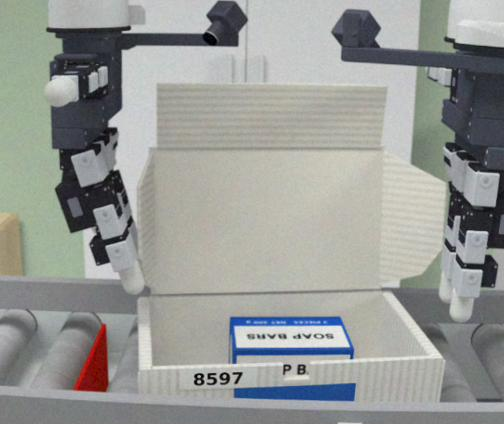

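>>> {"method": "move", "body": {
  "arm3": {"joints":{"hand_middle_mcp":0.753,"hand_index_mcp":0.753,"hand_ring_abd":0.0}},
  "arm4": {"joints":{"joint1_rad":-0.022,"joint2_rad":0.473,"joint4_rad":1.536,"joint6_rad":1.132,"joint7_rad":1.462,"hand_index_mcp":0.753},"min_time_s":1.5}
}}

>>> {"method": "move", "body": {
  "arm3": {"joints":{"joint1_rad":0.136,"joint2_rad":0.936,"joint4_rad":0.684,"joint6_rad":1.521,"joint7_rad":-1.398,"hand_ring_mcp":0.753},"min_time_s":2},
  "arm4": {"joints":{"joint1_rad":-0.022,"joint2_rad":0.595,"joint4_rad":1.676,"joint6_rad":0.871,"joint7_rad":1.462},"min_time_s":1.5}
}}

>>> {"method": "move", "body": {
  "arm4": {"joints":{"joint1_rad":-0.236,"joint2_rad":0.627,"joint4_rad":1.611,"joint6_rad":0.903,"joint7_rad":1.248},"min_time_s":3},
  "cameras": ["cam_station2","cam_over2","cam_side2"]
}}

>>> {"method": "zoom_image", "body": {
  "camera": "cam_over2",
  "region": [300, 0, 660, 300]
}}

Scene clock: 1737.90 s.
Joint torques (N m): arm1=[-1.13 -0.08 0.61 -9.51 -0.51 -0.15 0.32] | arm2=[-0.83 -0.8 1.03 -7.39 0.15 -0.22 0.08] | arm3=[-0.83 -26.1 -0.19 -7.62 -0.19 0.13 -0.12] | arm4=[-1.78 -17.11 -1.09 -5.72 -0.1 -0.11 0.19]
Motor temperatures (°C): arm1=[31 34 31 35 40 38 43] | arm2=[38 31 30 33 34 40 35] | arm3=[35 47 33 34 35 42 43] | arm4=[31 39 32 35 40 45 38]
Flange force (N): arm1=[2.1 3.3 7.2] | arm2=[-3.0 4.1 -2.0] | arm3=no reading | arm4=[-8.8 -2.3 -3.2]
move: arm3 done; arm4 done
Joint velocities: within noise
arm1, arm2: as last shown
arm3.joint_positions: joint1_rad=+0.302 joint2_rad=+1.158 joint3_rad=+0.000 joint4_rad=+0.269 joint5_rad=+0.000 joint6_rad=+1.715 joint7_rad=-1.232 hand_index_mcp=+0.750 hand_index_abd=+0.002 hand_index_pip=+0.581 hand_index_dip=+0.697 hand_middle_mcp=+0.752 hand_middle_abd=+0.000 hand_middle_pip=+0.578 hand_middle_dip=+0.698 hand_ring_mcp=+0.899 hand_ring_abd=-0.003 hand_ring_pip=+0.577 hand_ring_dip=+0.699 hand_thumb_cmc=+0.711 hand_thumb_axl=+0.677 hand_thumb_mcp=+0.224 hand_thumb_ipl=+0.168 hand_current_limit=+0.400 hand_speed=-0.600
arm3.joint_status: all done
arm3.hand_state: goal,goal,goal,goal,goal,goal,goal,goal,goal,goal,goal,goal,goal,goal,goal,goal
arm3.index_mcp_current_ma: -12
arm3.index_abd_current_ma: 6
arm3.index_pip_current_ma: 7
arm3.index_dip_current_ma: 1
arm3.middle_mcp_current_ma: -6
arm3.middle_abd_current_ma: 0
arm3.middle_pip_current_ma: 6
arm3.middle_dip_current_ma: 7
arm3.ring_mcp_current_ma: -1
arm3.ring_abd_current_ma: -8
arm3.ring_pip_current_ma: 3
arm3.ring_dip_current_ma: 7
arm3.thumb_cmc_current_ma: -7
arm3.thumb_axl_current_ma: -2
arm3.thumb_mcp_current_ma: -9
arm3.thumb_ipl_current_ma: -1
arm3.hand_goal_index_mcp: 0.754
arm3.hand_goal_index_abd: 0.000
arm3.hand_goal_index_pip: 0.578
arm3.hand_goal_index_dip: 0.696
arm3.hand_goal_middle_mcp: 0.754
arm3.hand_goal_middle_abd: 0.000
arm3.hand_goal_middle_pip: 0.576
arm3.hand_goal_middle_dip: 0.696
arm3.hand_goal_ring_mcp: 0.900
arm3.hand_goal_ring_abd: 0.000
arm3.hand_goal_ring_pip: 0.576
arm3.hand_goal_ring_dip: 0.696
arm3.hand_goal_thumb_cmc: 0.714
arm3.hand_goal_thumb_axl: 0.678
arm3.hand_goal_thumb_mcp: 0.226
arm3.hand_goal_thumb_ipl: 0.168
arm3.hand: x=+0.5576 y=+1.5765 z=+1.1813 quat_wxyz=(-0.002, +1.000, +0.001, -0.001) (m; scene frame)
arm4.joint_positions: joint1_rad=-0.022 joint2_rad=+0.473 joint3_rad=+0.000 joint4_rad=+1.536 joint5_rad=+0.000 joint6_rad=+1.132 joint7_rad=+1.462 hand_index_mcp=+0.756 hand_index_abd=-0.001 hand_index_pip=+0.577 hand_index_dip=+0.696 hand_middle_mcp=+0.749 hand_middle_abd=-0.003 hand_middle_pip=+0.573 hand_middle_dip=+0.696 hand_ring_mcp=+0.750 hand_ring_abd=-0.002 hand_ring_pip=+0.578 hand_ring_dip=+0.699 hand_thumb_cmc=+0.714 hand_thumb_axl=+0.677 hand_thumb_mcp=+0.223 hand_thumb_ipl=+0.168 hand_current_limit=+0.400 hand_speed=-0.600
arm4.joint_status: all done
arm4.hand_state: goal,goal,goal,goal,goal,goal,goal,goal,goal,goal,goal,goal,goal,goal,goal,goal
arm4.index_mcp_current_ma: 3
arm4.index_abd_current_ma: -1
arm4.index_pip_current_ma: 1
arm4.index_dip_current_ma: 0
arm4.middle_mcp_current_ma: -9
arm4.middle_abd_current_ma: -4
arm4.middle_pip_current_ma: -6
arm4.middle_dip_current_ma: 0
arm4.ring_mcp_current_ma: -8
arm4.ring_abd_current_ma: -2
arm4.ring_pip_current_ma: 3
arm4.ring_dip_current_ma: 4
arm4.thumb_cmc_current_ma: 0
arm4.thumb_axl_current_ma: -1
arm4.thumb_mcp_current_ma: -7
arm4.thumb_ipl_current_ma: 0
arm4.hand_goal_index_mcp: 0.754
arm4.hand_goal_index_abd: 0.000
arm4.hand_goal_index_pip: 0.576
arm4.hand_goal_index_dip: 0.696
arm4.hand_goal_middle_mcp: 0.754
arm4.hand_goal_middle_abd: 0.000
arm4.hand_goal_middle_pip: 0.576
arm4.hand_goal_middle_dip: 0.696
arm4.hand_goal_ring_mcp: 0.754
arm4.hand_goal_ring_abd: 0.000
arm4.hand_goal_ring_pip: 0.576
arm4.hand_goal_ring_dip: 0.696
arm4.hand_goal_thumb_cmc: 0.714
arm4.hand_goal_thumb_axl: 0.678
arm4.hand_goal_thumb_mcp: 0.226
arm4.hand_goal_thumb_ipl: 0.168
arm4.hand: x=+0.5224 y=+1.3606 z=+1.1988 quat_wxyz=(+0.002, +0.000, +1.000, +0.007) (m; scene frame)
pictures: none

Scene clock: 1740.23 s.
Joint torques (N m): arm1=[-1.12 -0.08 0.58 -9.55 -0.51 -0.14 0.32] | arm2=[-0.83 -0.83 1.08 -7.41 0.15 -0.21 0.11] | arm3=[-1.2 -23.95 -0.39 -7.69 -0.22 0.04 -0.13] | arm4=[-1.84 -17.92 -1.06 -4.55 -0.12 -0.16 0.16]
Motor temperatures (°C): arm1=[31 34 31 35 40 38 43] | arm2=[38 31 30 33 34 40 35] | arm3=[35 47 33 34 35 42 43] | arm4=[31 39 32 35 40 45 38]
Flange force (N): arm1=[2.2 3.3 7.3] | arm2=[-3.1 4.4 -1.9] | arm3=[4.6 3.0 -1.7] | arm4=[-8.6 -2.5 -1.7]
move: arm3 done; arm4 done
Joint velocities: within noise
arm1, arm2: as last shown
arm3.joint_positions: joint1_rad=+0.136 joint2_rad=+0.936 joint3_rad=+0.000 joint4_rad=+0.684 joint5_rad=+0.000 joint6_rad=+1.521 joint7_rad=-1.398 hand_index_mcp=+0.750 hand_index_abd=+0.002 hand_index_pip=+0.580 hand_index_dip=+0.697 hand_middle_mcp=+0.752 hand_middle_abd=+0.000 hand_middle_pip=+0.578 hand_middle_dip=+0.698 hand_ring_mcp=+0.755 hand_ring_abd=-0.003 hand_ring_pip=+0.577 hand_ring_dip=+0.699 hand_thumb_cmc=+0.712 hand_thumb_axl=+0.677 hand_thumb_mcp=+0.224 hand_thumb_ipl=+0.168 hand_current_limit=+0.400 hand_speed=-0.600
arm3.joint_status: all done
arm3.hand_state: goal,goal,goal,goal,goal,goal,goal,goal,goal,goal,goal,goal,goal,goal,goal,goal
arm3.index_mcp_current_ma: -12
arm3.index_abd_current_ma: 6
arm3.index_pip_current_ma: 7
arm3.index_dip_current_ma: 1
arm3.middle_mcp_current_ma: -6
arm3.middle_abd_current_ma: 0
arm3.middle_pip_current_ma: 6
arm3.middle_dip_current_ma: 7
arm3.ring_mcp_current_ma: 2
arm3.ring_abd_current_ma: -8
arm3.ring_pip_current_ma: 3
arm3.ring_dip_current_ma: 7
arm3.thumb_cmc_current_ma: -7
arm3.thumb_axl_current_ma: -2
arm3.thumb_mcp_current_ma: -9
arm3.thumb_ipl_current_ma: -1
arm3.hand_goal_index_mcp: 0.754
arm3.hand_goal_index_abd: 0.000
arm3.hand_goal_index_pip: 0.578
arm3.hand_goal_index_dip: 0.696
arm3.hand_goal_middle_mcp: 0.754
arm3.hand_goal_middle_abd: 0.000
arm3.hand_goal_middle_pip: 0.576
arm3.hand_goal_middle_dip: 0.696
arm3.hand_goal_ring_mcp: 0.754
arm3.hand_goal_ring_abd: 0.000
arm3.hand_goal_ring_pip: 0.576
arm3.hand_goal_ring_dip: 0.696
arm3.hand_goal_thumb_cmc: 0.714
arm3.hand_goal_thumb_axl: 0.678
arm3.hand_goal_thumb_mcp: 0.226
arm3.hand_goal_thumb_ipl: 0.168
arm3.hand: x=+0.5477 y=+1.6944 z=+1.2019 quat_wxyz=(-0.001, +1.000, +0.001, -0.001) (m; scene frame)
arm4.joint_positions: joint1_rad=-0.022 joint2_rad=+0.595 joint3_rad=+0.000 joint4_rad=+1.676 joint5_rad=+0.000 joint6_rad=+0.871 joint7_rad=+1.462 hand_index_mcp=+0.756 hand_index_abd=-0.001 hand_index_pip=+0.577 hand_index_dip=+0.696 hand_middle_mcp=+0.749 hand_middle_abd=-0.003 hand_middle_pip=+0.573 hand_middle_dip=+0.696 hand_ring_mcp=+0.750 hand_ring_abd=-0.002 hand_ring_pip=+0.578 hand_ring_dip=+0.699 hand_thumb_cmc=+0.714 hand_thumb_axl=+0.677 hand_thumb_mcp=+0.223 hand_thumb_ipl=+0.168 hand_current_limit=+0.400 hand_speed=-0.600
arm4.joint_status: all done
arm4.hand_state: goal,goal,goal,goal,goal,goal,goal,goal,goal,goal,goal,goal,goal,goal,goal,goal
arm4.index_mcp_current_ma: 2
arm4.index_abd_current_ma: -1
arm4.index_pip_current_ma: 1
arm4.index_dip_current_ma: 0
arm4.middle_mcp_current_ma: -9
arm4.middle_abd_current_ma: -4
arm4.middle_pip_current_ma: -6
arm4.middle_dip_current_ma: 0
arm4.ring_mcp_current_ma: -8
arm4.ring_abd_current_ma: -2
arm4.ring_pip_current_ma: 3
arm4.ring_dip_current_ma: 4
arm4.thumb_cmc_current_ma: 0
arm4.thumb_axl_current_ma: -1
arm4.thumb_mcp_current_ma: -7
arm4.thumb_ipl_current_ma: 0
arm4.hand_goal_index_mcp: 0.754
arm4.hand_goal_index_abd: 0.000
arm4.hand_goal_index_pip: 0.576
arm4.hand_goal_index_dip: 0.696
arm4.hand_goal_middle_mcp: 0.754
arm4.hand_goal_middle_abd: 0.000
arm4.hand_goal_middle_pip: 0.576
arm4.hand_goal_middle_dip: 0.696
arm4.hand_goal_ring_mcp: 0.754
arm4.hand_goal_ring_abd: 0.000
arm4.hand_goal_ring_pip: 0.576
arm4.hand_goal_ring_dip: 0.696
arm4.hand_goal_thumb_cmc: 0.714
arm4.hand_goal_thumb_axl: 0.678
arm4.hand_goal_thumb_mcp: 0.226
arm4.hand_goal_thumb_ipl: 0.168
arm4.hand: x=+0.5223 y=+1.3619 z=+1.1035 quat_wxyz=(+0.001, +0.000, +1.000, +0.007) (m; scene frame)
pictures: none

Scene clock: 1743.60 s.
Joint torques (N m): arm1=[-1.12 -0.13 0.61 -9.52 -0.51 -0.15 0.35] | arm2=[-0.8 -0.82 1.08 -7.39 0.13 -0.22 0.1] | arm3=[-1.09 -24.01 -0.38 -7.76 -0.25 0.08 -0.13] | arm4=[-4.68 -19.45 -4 -7.09 -1.53 -1.84 0.31]
Motor temperatures (°C): arm1=[31 34 31 35 40 38 43] | arm2=[38 31 30 33 34 40 35] | arm3=[35 47 33 34 35 42 43] | arm4=[31 39 32 35 40 45 38]
Flange force (N): arm1=[2.0 3.4 7.2] | arm2=[-3.1 4.3 -2.0] | arm3=[4.2 2.7 -1.4] | arm4=[-7.0 -6.7 -2.2]
move: arm4 done
Joint velocities: within noise
arm1, arm2, arm3: as last shown
arm4.joint_positions: joint1_rad=-0.236 joint2_rad=+0.627 joint3_rad=+0.000 joint4_rad=+1.611 joint5_rad=+0.000 joint6_rad=+0.903 joint7_rad=+1.248 hand_index_mcp=+0.807 hand_index_abd=-0.015 hand_index_pip=+0.602 hand_index_dip=+0.700 hand_middle_mcp=+0.808 hand_middle_abd=-0.013 hand_middle_pip=+0.602 hand_middle_dip=+0.702 hand_ring_mcp=+0.750 hand_ring_abd=-0.002 hand_ring_pip=+0.578 hand_ring_dip=+0.699 hand_thumb_cmc=+0.714 hand_thumb_axl=+0.677 hand_thumb_mcp=+0.223 hand_thumb_ipl=+0.168 hand_current_limit=+0.400 hand_speed=-0.600
arm4.joint_status: all done
arm4.hand_state: blocked,goal,blocked,goal,blocked,goal,blocked,goal,goal,goal,goal,goal,goal,goal,goal,goal
arm4.index_mcp_current_ma: 186
arm4.index_abd_current_ma: -31
arm4.index_pip_current_ma: 70
arm4.index_dip_current_ma: 7
arm4.middle_mcp_current_ma: 190
arm4.middle_abd_current_ma: -26
arm4.middle_pip_current_ma: 70
arm4.middle_dip_current_ma: 11
arm4.ring_mcp_current_ma: -7
arm4.ring_abd_current_ma: -2
arm4.ring_pip_current_ma: 3
arm4.ring_dip_current_ma: 4
arm4.thumb_cmc_current_ma: 0
arm4.thumb_axl_current_ma: -1
arm4.thumb_mcp_current_ma: -7
arm4.thumb_ipl_current_ma: 0
arm4.hand_goal_index_mcp: 0.754
arm4.hand_goal_index_abd: 0.000
arm4.hand_goal_index_pip: 0.576
arm4.hand_goal_index_dip: 0.696
arm4.hand_goal_middle_mcp: 0.754
arm4.hand_goal_middle_abd: 0.000
arm4.hand_goal_middle_pip: 0.576
arm4.hand_goal_middle_dip: 0.696
arm4.hand_goal_ring_mcp: 0.754
arm4.hand_goal_ring_abd: 0.000
arm4.hand_goal_ring_pip: 0.576
arm4.hand_goal_ring_dip: 0.696
arm4.hand_goal_thumb_cmc: 0.714
arm4.hand_goal_thumb_axl: 0.678
arm4.hand_goal_thumb_mcp: 0.226
arm4.hand_goal_thumb_ipl: 0.168
arm4.hand: x=+0.5226 y=+1.4680 z=+1.1054 quat_wxyz=(+0.002, +0.000, +1.000, +0.007) (m; scene frame)
pictures: cam_over2, cam_side2, cam_station2
Images, in order (width x height): cam_over2 896x504, cam_side2 896x504, cam_station2 896x504.

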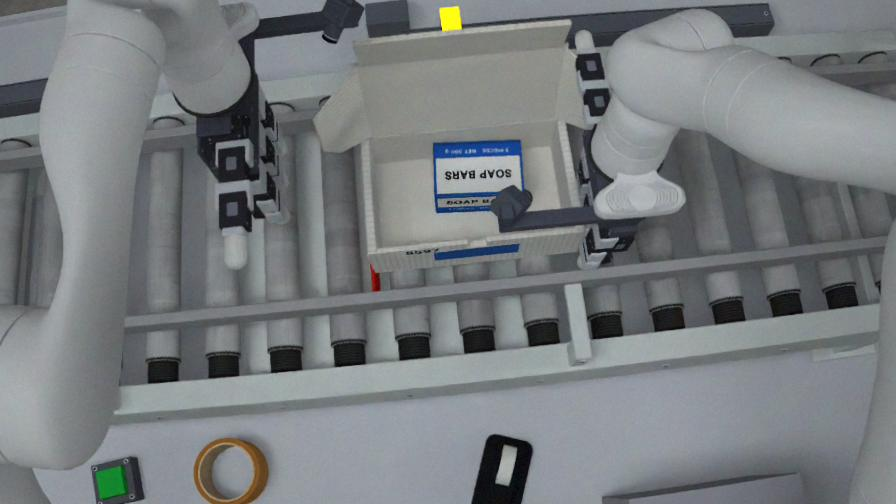

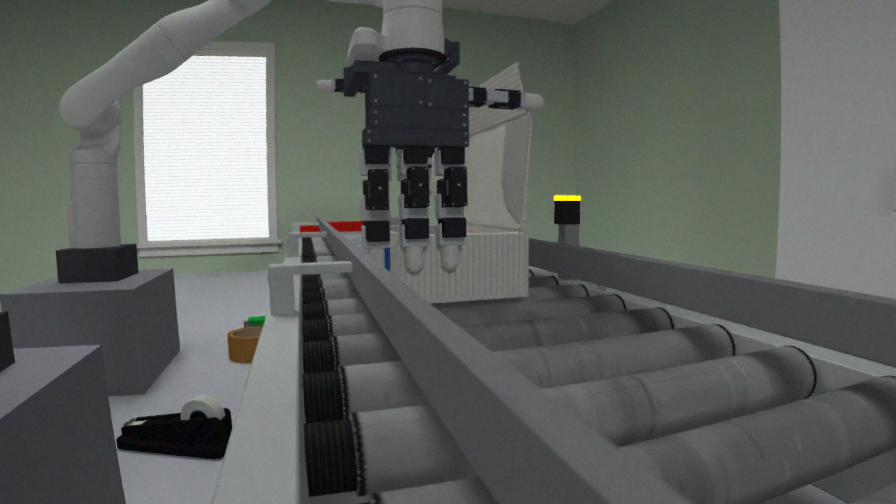

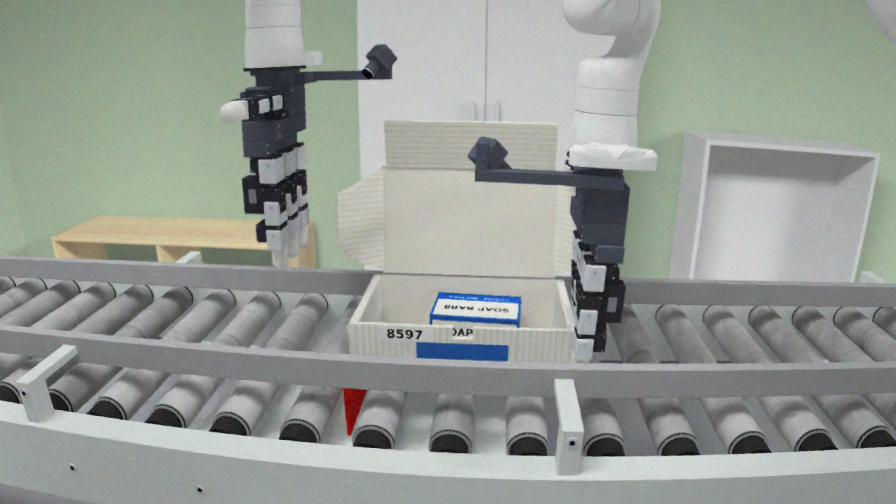

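Scaled by 1.400 from the camera's 896x504 image, which has a finer 1280x720 frame.

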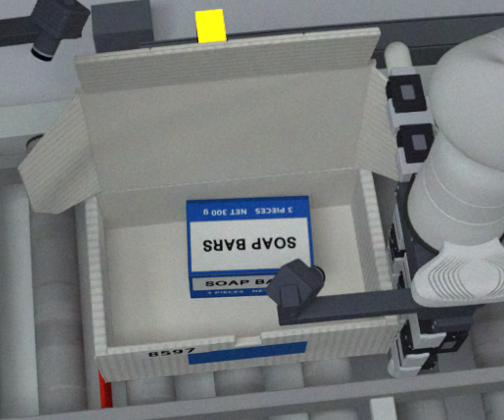

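>>> {"method": "move", "body": {
  "arm4": {"joints":{"joint1_rad":-0.022,"joint2_rad":0.473,"joint3_rad":0,"joint4_rad":1.536,"joint5_rad":0,"joint6_rad":1.132,"joint7_rad":1.462},"min_time_s":1.5},
  "cameras": ["cam_over2","cam_station2","cam_side2"]
}}

>>> {"method": "zoom_image", "body": {
  "camera": "cam_over2",
  "region": [300, 0, 660, 300]
}}

>>> {"method": "zoom_image", "body": {
  "camera": "cam_station2",
  "region": [300, 60, 680, 380]
}}

>>> {"method": "zoom_image", "body": {
  "camera": "cam_side2",
  "region": [330, 0, 590, 300]
}}

Scene clock: 1811.87 s.
Joint torques (N m): arm1=[-1.12 -0.09 0.6 -9.54 -0.49 -0.13 0.31] | arm2=[-0.84 -0.81 1.04 -7.4 0.15 -0.21 0.11] | arm3=[-1.11 -23.98 -0.41 -7.72 -0.21 0.06 -0.11] | arm4=[-1.88 -17.18 -1.2 -5.81 -0.15 -0.16 0.16]
Motor temperatures (°C): arm1=[31 34 31 35 40 38 43] | arm2=[37 31 30 33 34 39 35] | arm3=[35 47 33 34 35 42 43] | arm4=[31 39 32 36 40 45 38]
Flange force (N): arm1=[2.1 3.3 7.3] | arm2=[-3.0 4.2 -1.9] | arm3=[4.4 2.8 -1.5] | arm4=[-8.8 -2.6 -3.2]
move: arm4 done
Joint velocities: within noise
arm1, arm2, arm3: as last shown
arm4.joint_positions: joint1_rad=-0.022 joint2_rad=+0.473 joint3_rad=+0.000 joint4_rad=+1.536 joint5_rad=+0.000 joint6_rad=+1.132 joint7_rad=+1.462 hand_index_mcp=+0.756 hand_index_abd=-0.003 hand_index_pip=+0.579 hand_index_dip=+0.699 hand_middle_mcp=+0.755 hand_middle_abd=-0.003 hand_middle_pip=+0.579 hand_middle_dip=+0.699 hand_ring_mcp=+0.750 hand_ring_abd=-0.002 hand_ring_pip=+0.578 hand_ring_dip=+0.699 hand_thumb_cmc=+0.714 hand_thumb_axl=+0.677 hand_thumb_mcp=+0.223 hand_thumb_ipl=+0.168 hand_current_limit=+0.400 hand_speed=-0.600
arm4.joint_status: all done
arm4.hand_state: goal,goal,goal,goal,goal,goal,goal,goal,goal,goal,goal,goal,goal,goal,goal,goal
arm4.index_mcp_current_ma: 2
arm4.index_abd_current_ma: -5
arm4.index_pip_current_ma: 4
arm4.index_dip_current_ma: 5
arm4.middle_mcp_current_ma: 2
arm4.middle_abd_current_ma: -4
arm4.middle_pip_current_ma: 4
arm4.middle_dip_current_ma: 6
arm4.ring_mcp_current_ma: -7
arm4.ring_abd_current_ma: -2
arm4.ring_pip_current_ma: 3
arm4.ring_dip_current_ma: 4
arm4.thumb_cmc_current_ma: 0
arm4.thumb_axl_current_ma: -1
arm4.thumb_mcp_current_ma: -7
arm4.thumb_ipl_current_ma: 0
arm4.hand_goal_index_mcp: 0.754
arm4.hand_goal_index_abd: 0.000
arm4.hand_goal_index_pip: 0.576
arm4.hand_goal_index_dip: 0.696
arm4.hand_goal_middle_mcp: 0.754
arm4.hand_goal_middle_abd: 0.000
arm4.hand_goal_middle_pip: 0.576
arm4.hand_goal_middle_dip: 0.696
arm4.hand_goal_ring_mcp: 0.754
arm4.hand_goal_ring_abd: 0.000
arm4.hand_goal_ring_pip: 0.576
arm4.hand_goal_ring_dip: 0.696
arm4.hand_goal_thumb_cmc: 0.714
arm4.hand_goal_thumb_axl: 0.678
arm4.hand_goal_thumb_mcp: 0.226
arm4.hand_goal_thumb_ipl: 0.168
arm4.hand: x=+0.5224 y=+1.3606 z=+1.1988 quat_wxyz=(+0.002, +0.000, +1.000, +0.007) (m; scene frame)
pictures: cam_over2, cam_side2, cam_station2
Images, in order (width x height): cam_over2 896x504, cam_side2 896x504, cam_station2 896x504.

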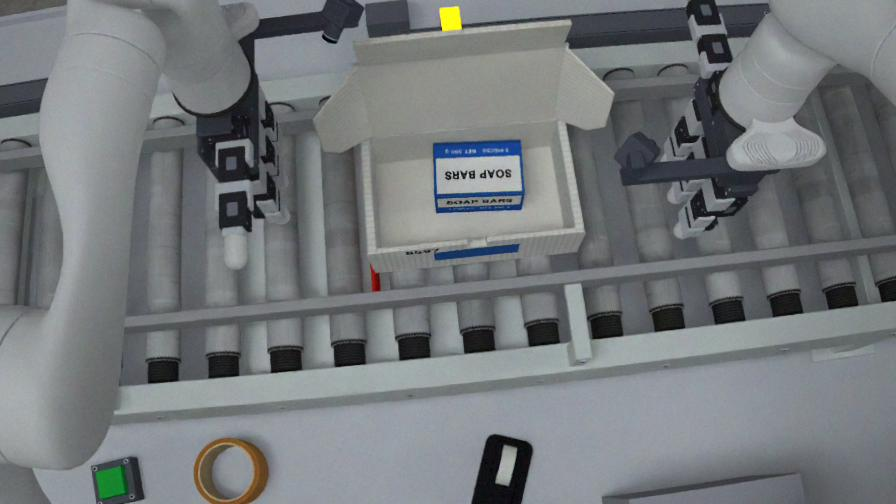

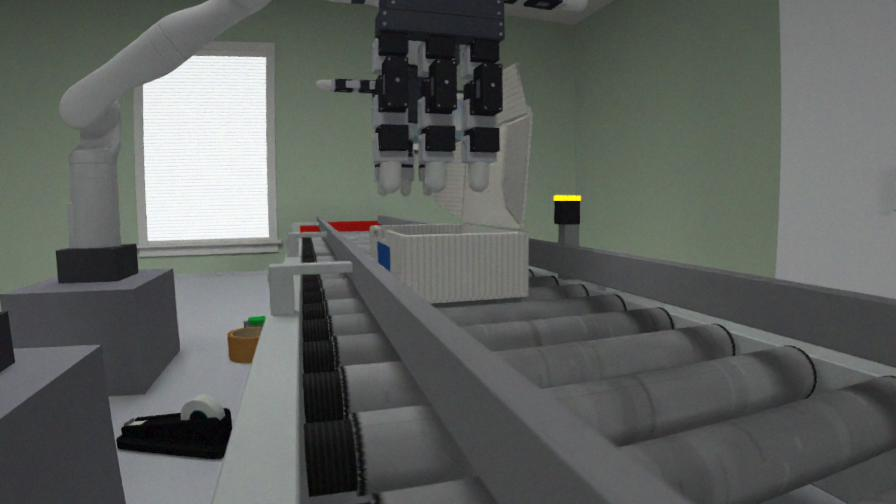

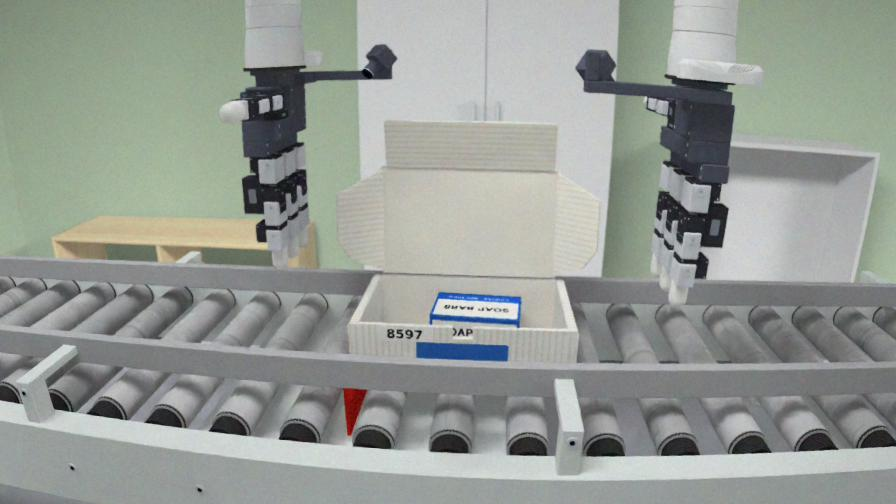

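Scaled by 1.400 from the camera's 896x504 image, which has a finer 1280x720 frame.

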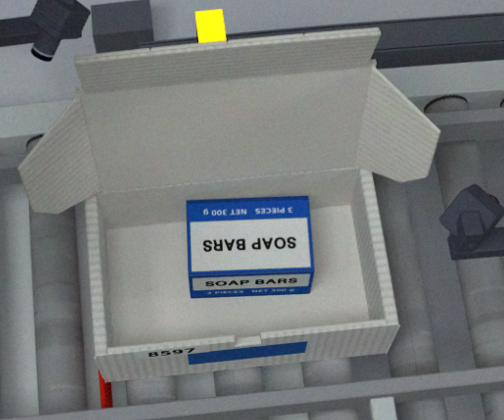

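Scaled by 1.326 from the camera's 896x504 image, which has a finer 1280x720 frame.

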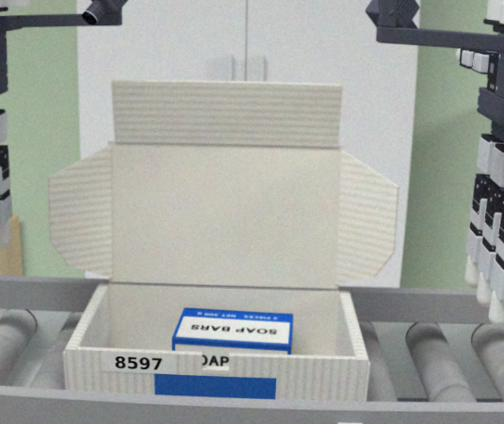

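Scaled by 1.680 from the camera's 896x504 image, which has a finer 1280x720 frame.

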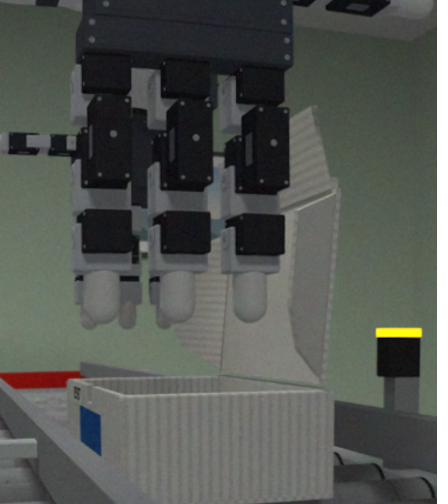

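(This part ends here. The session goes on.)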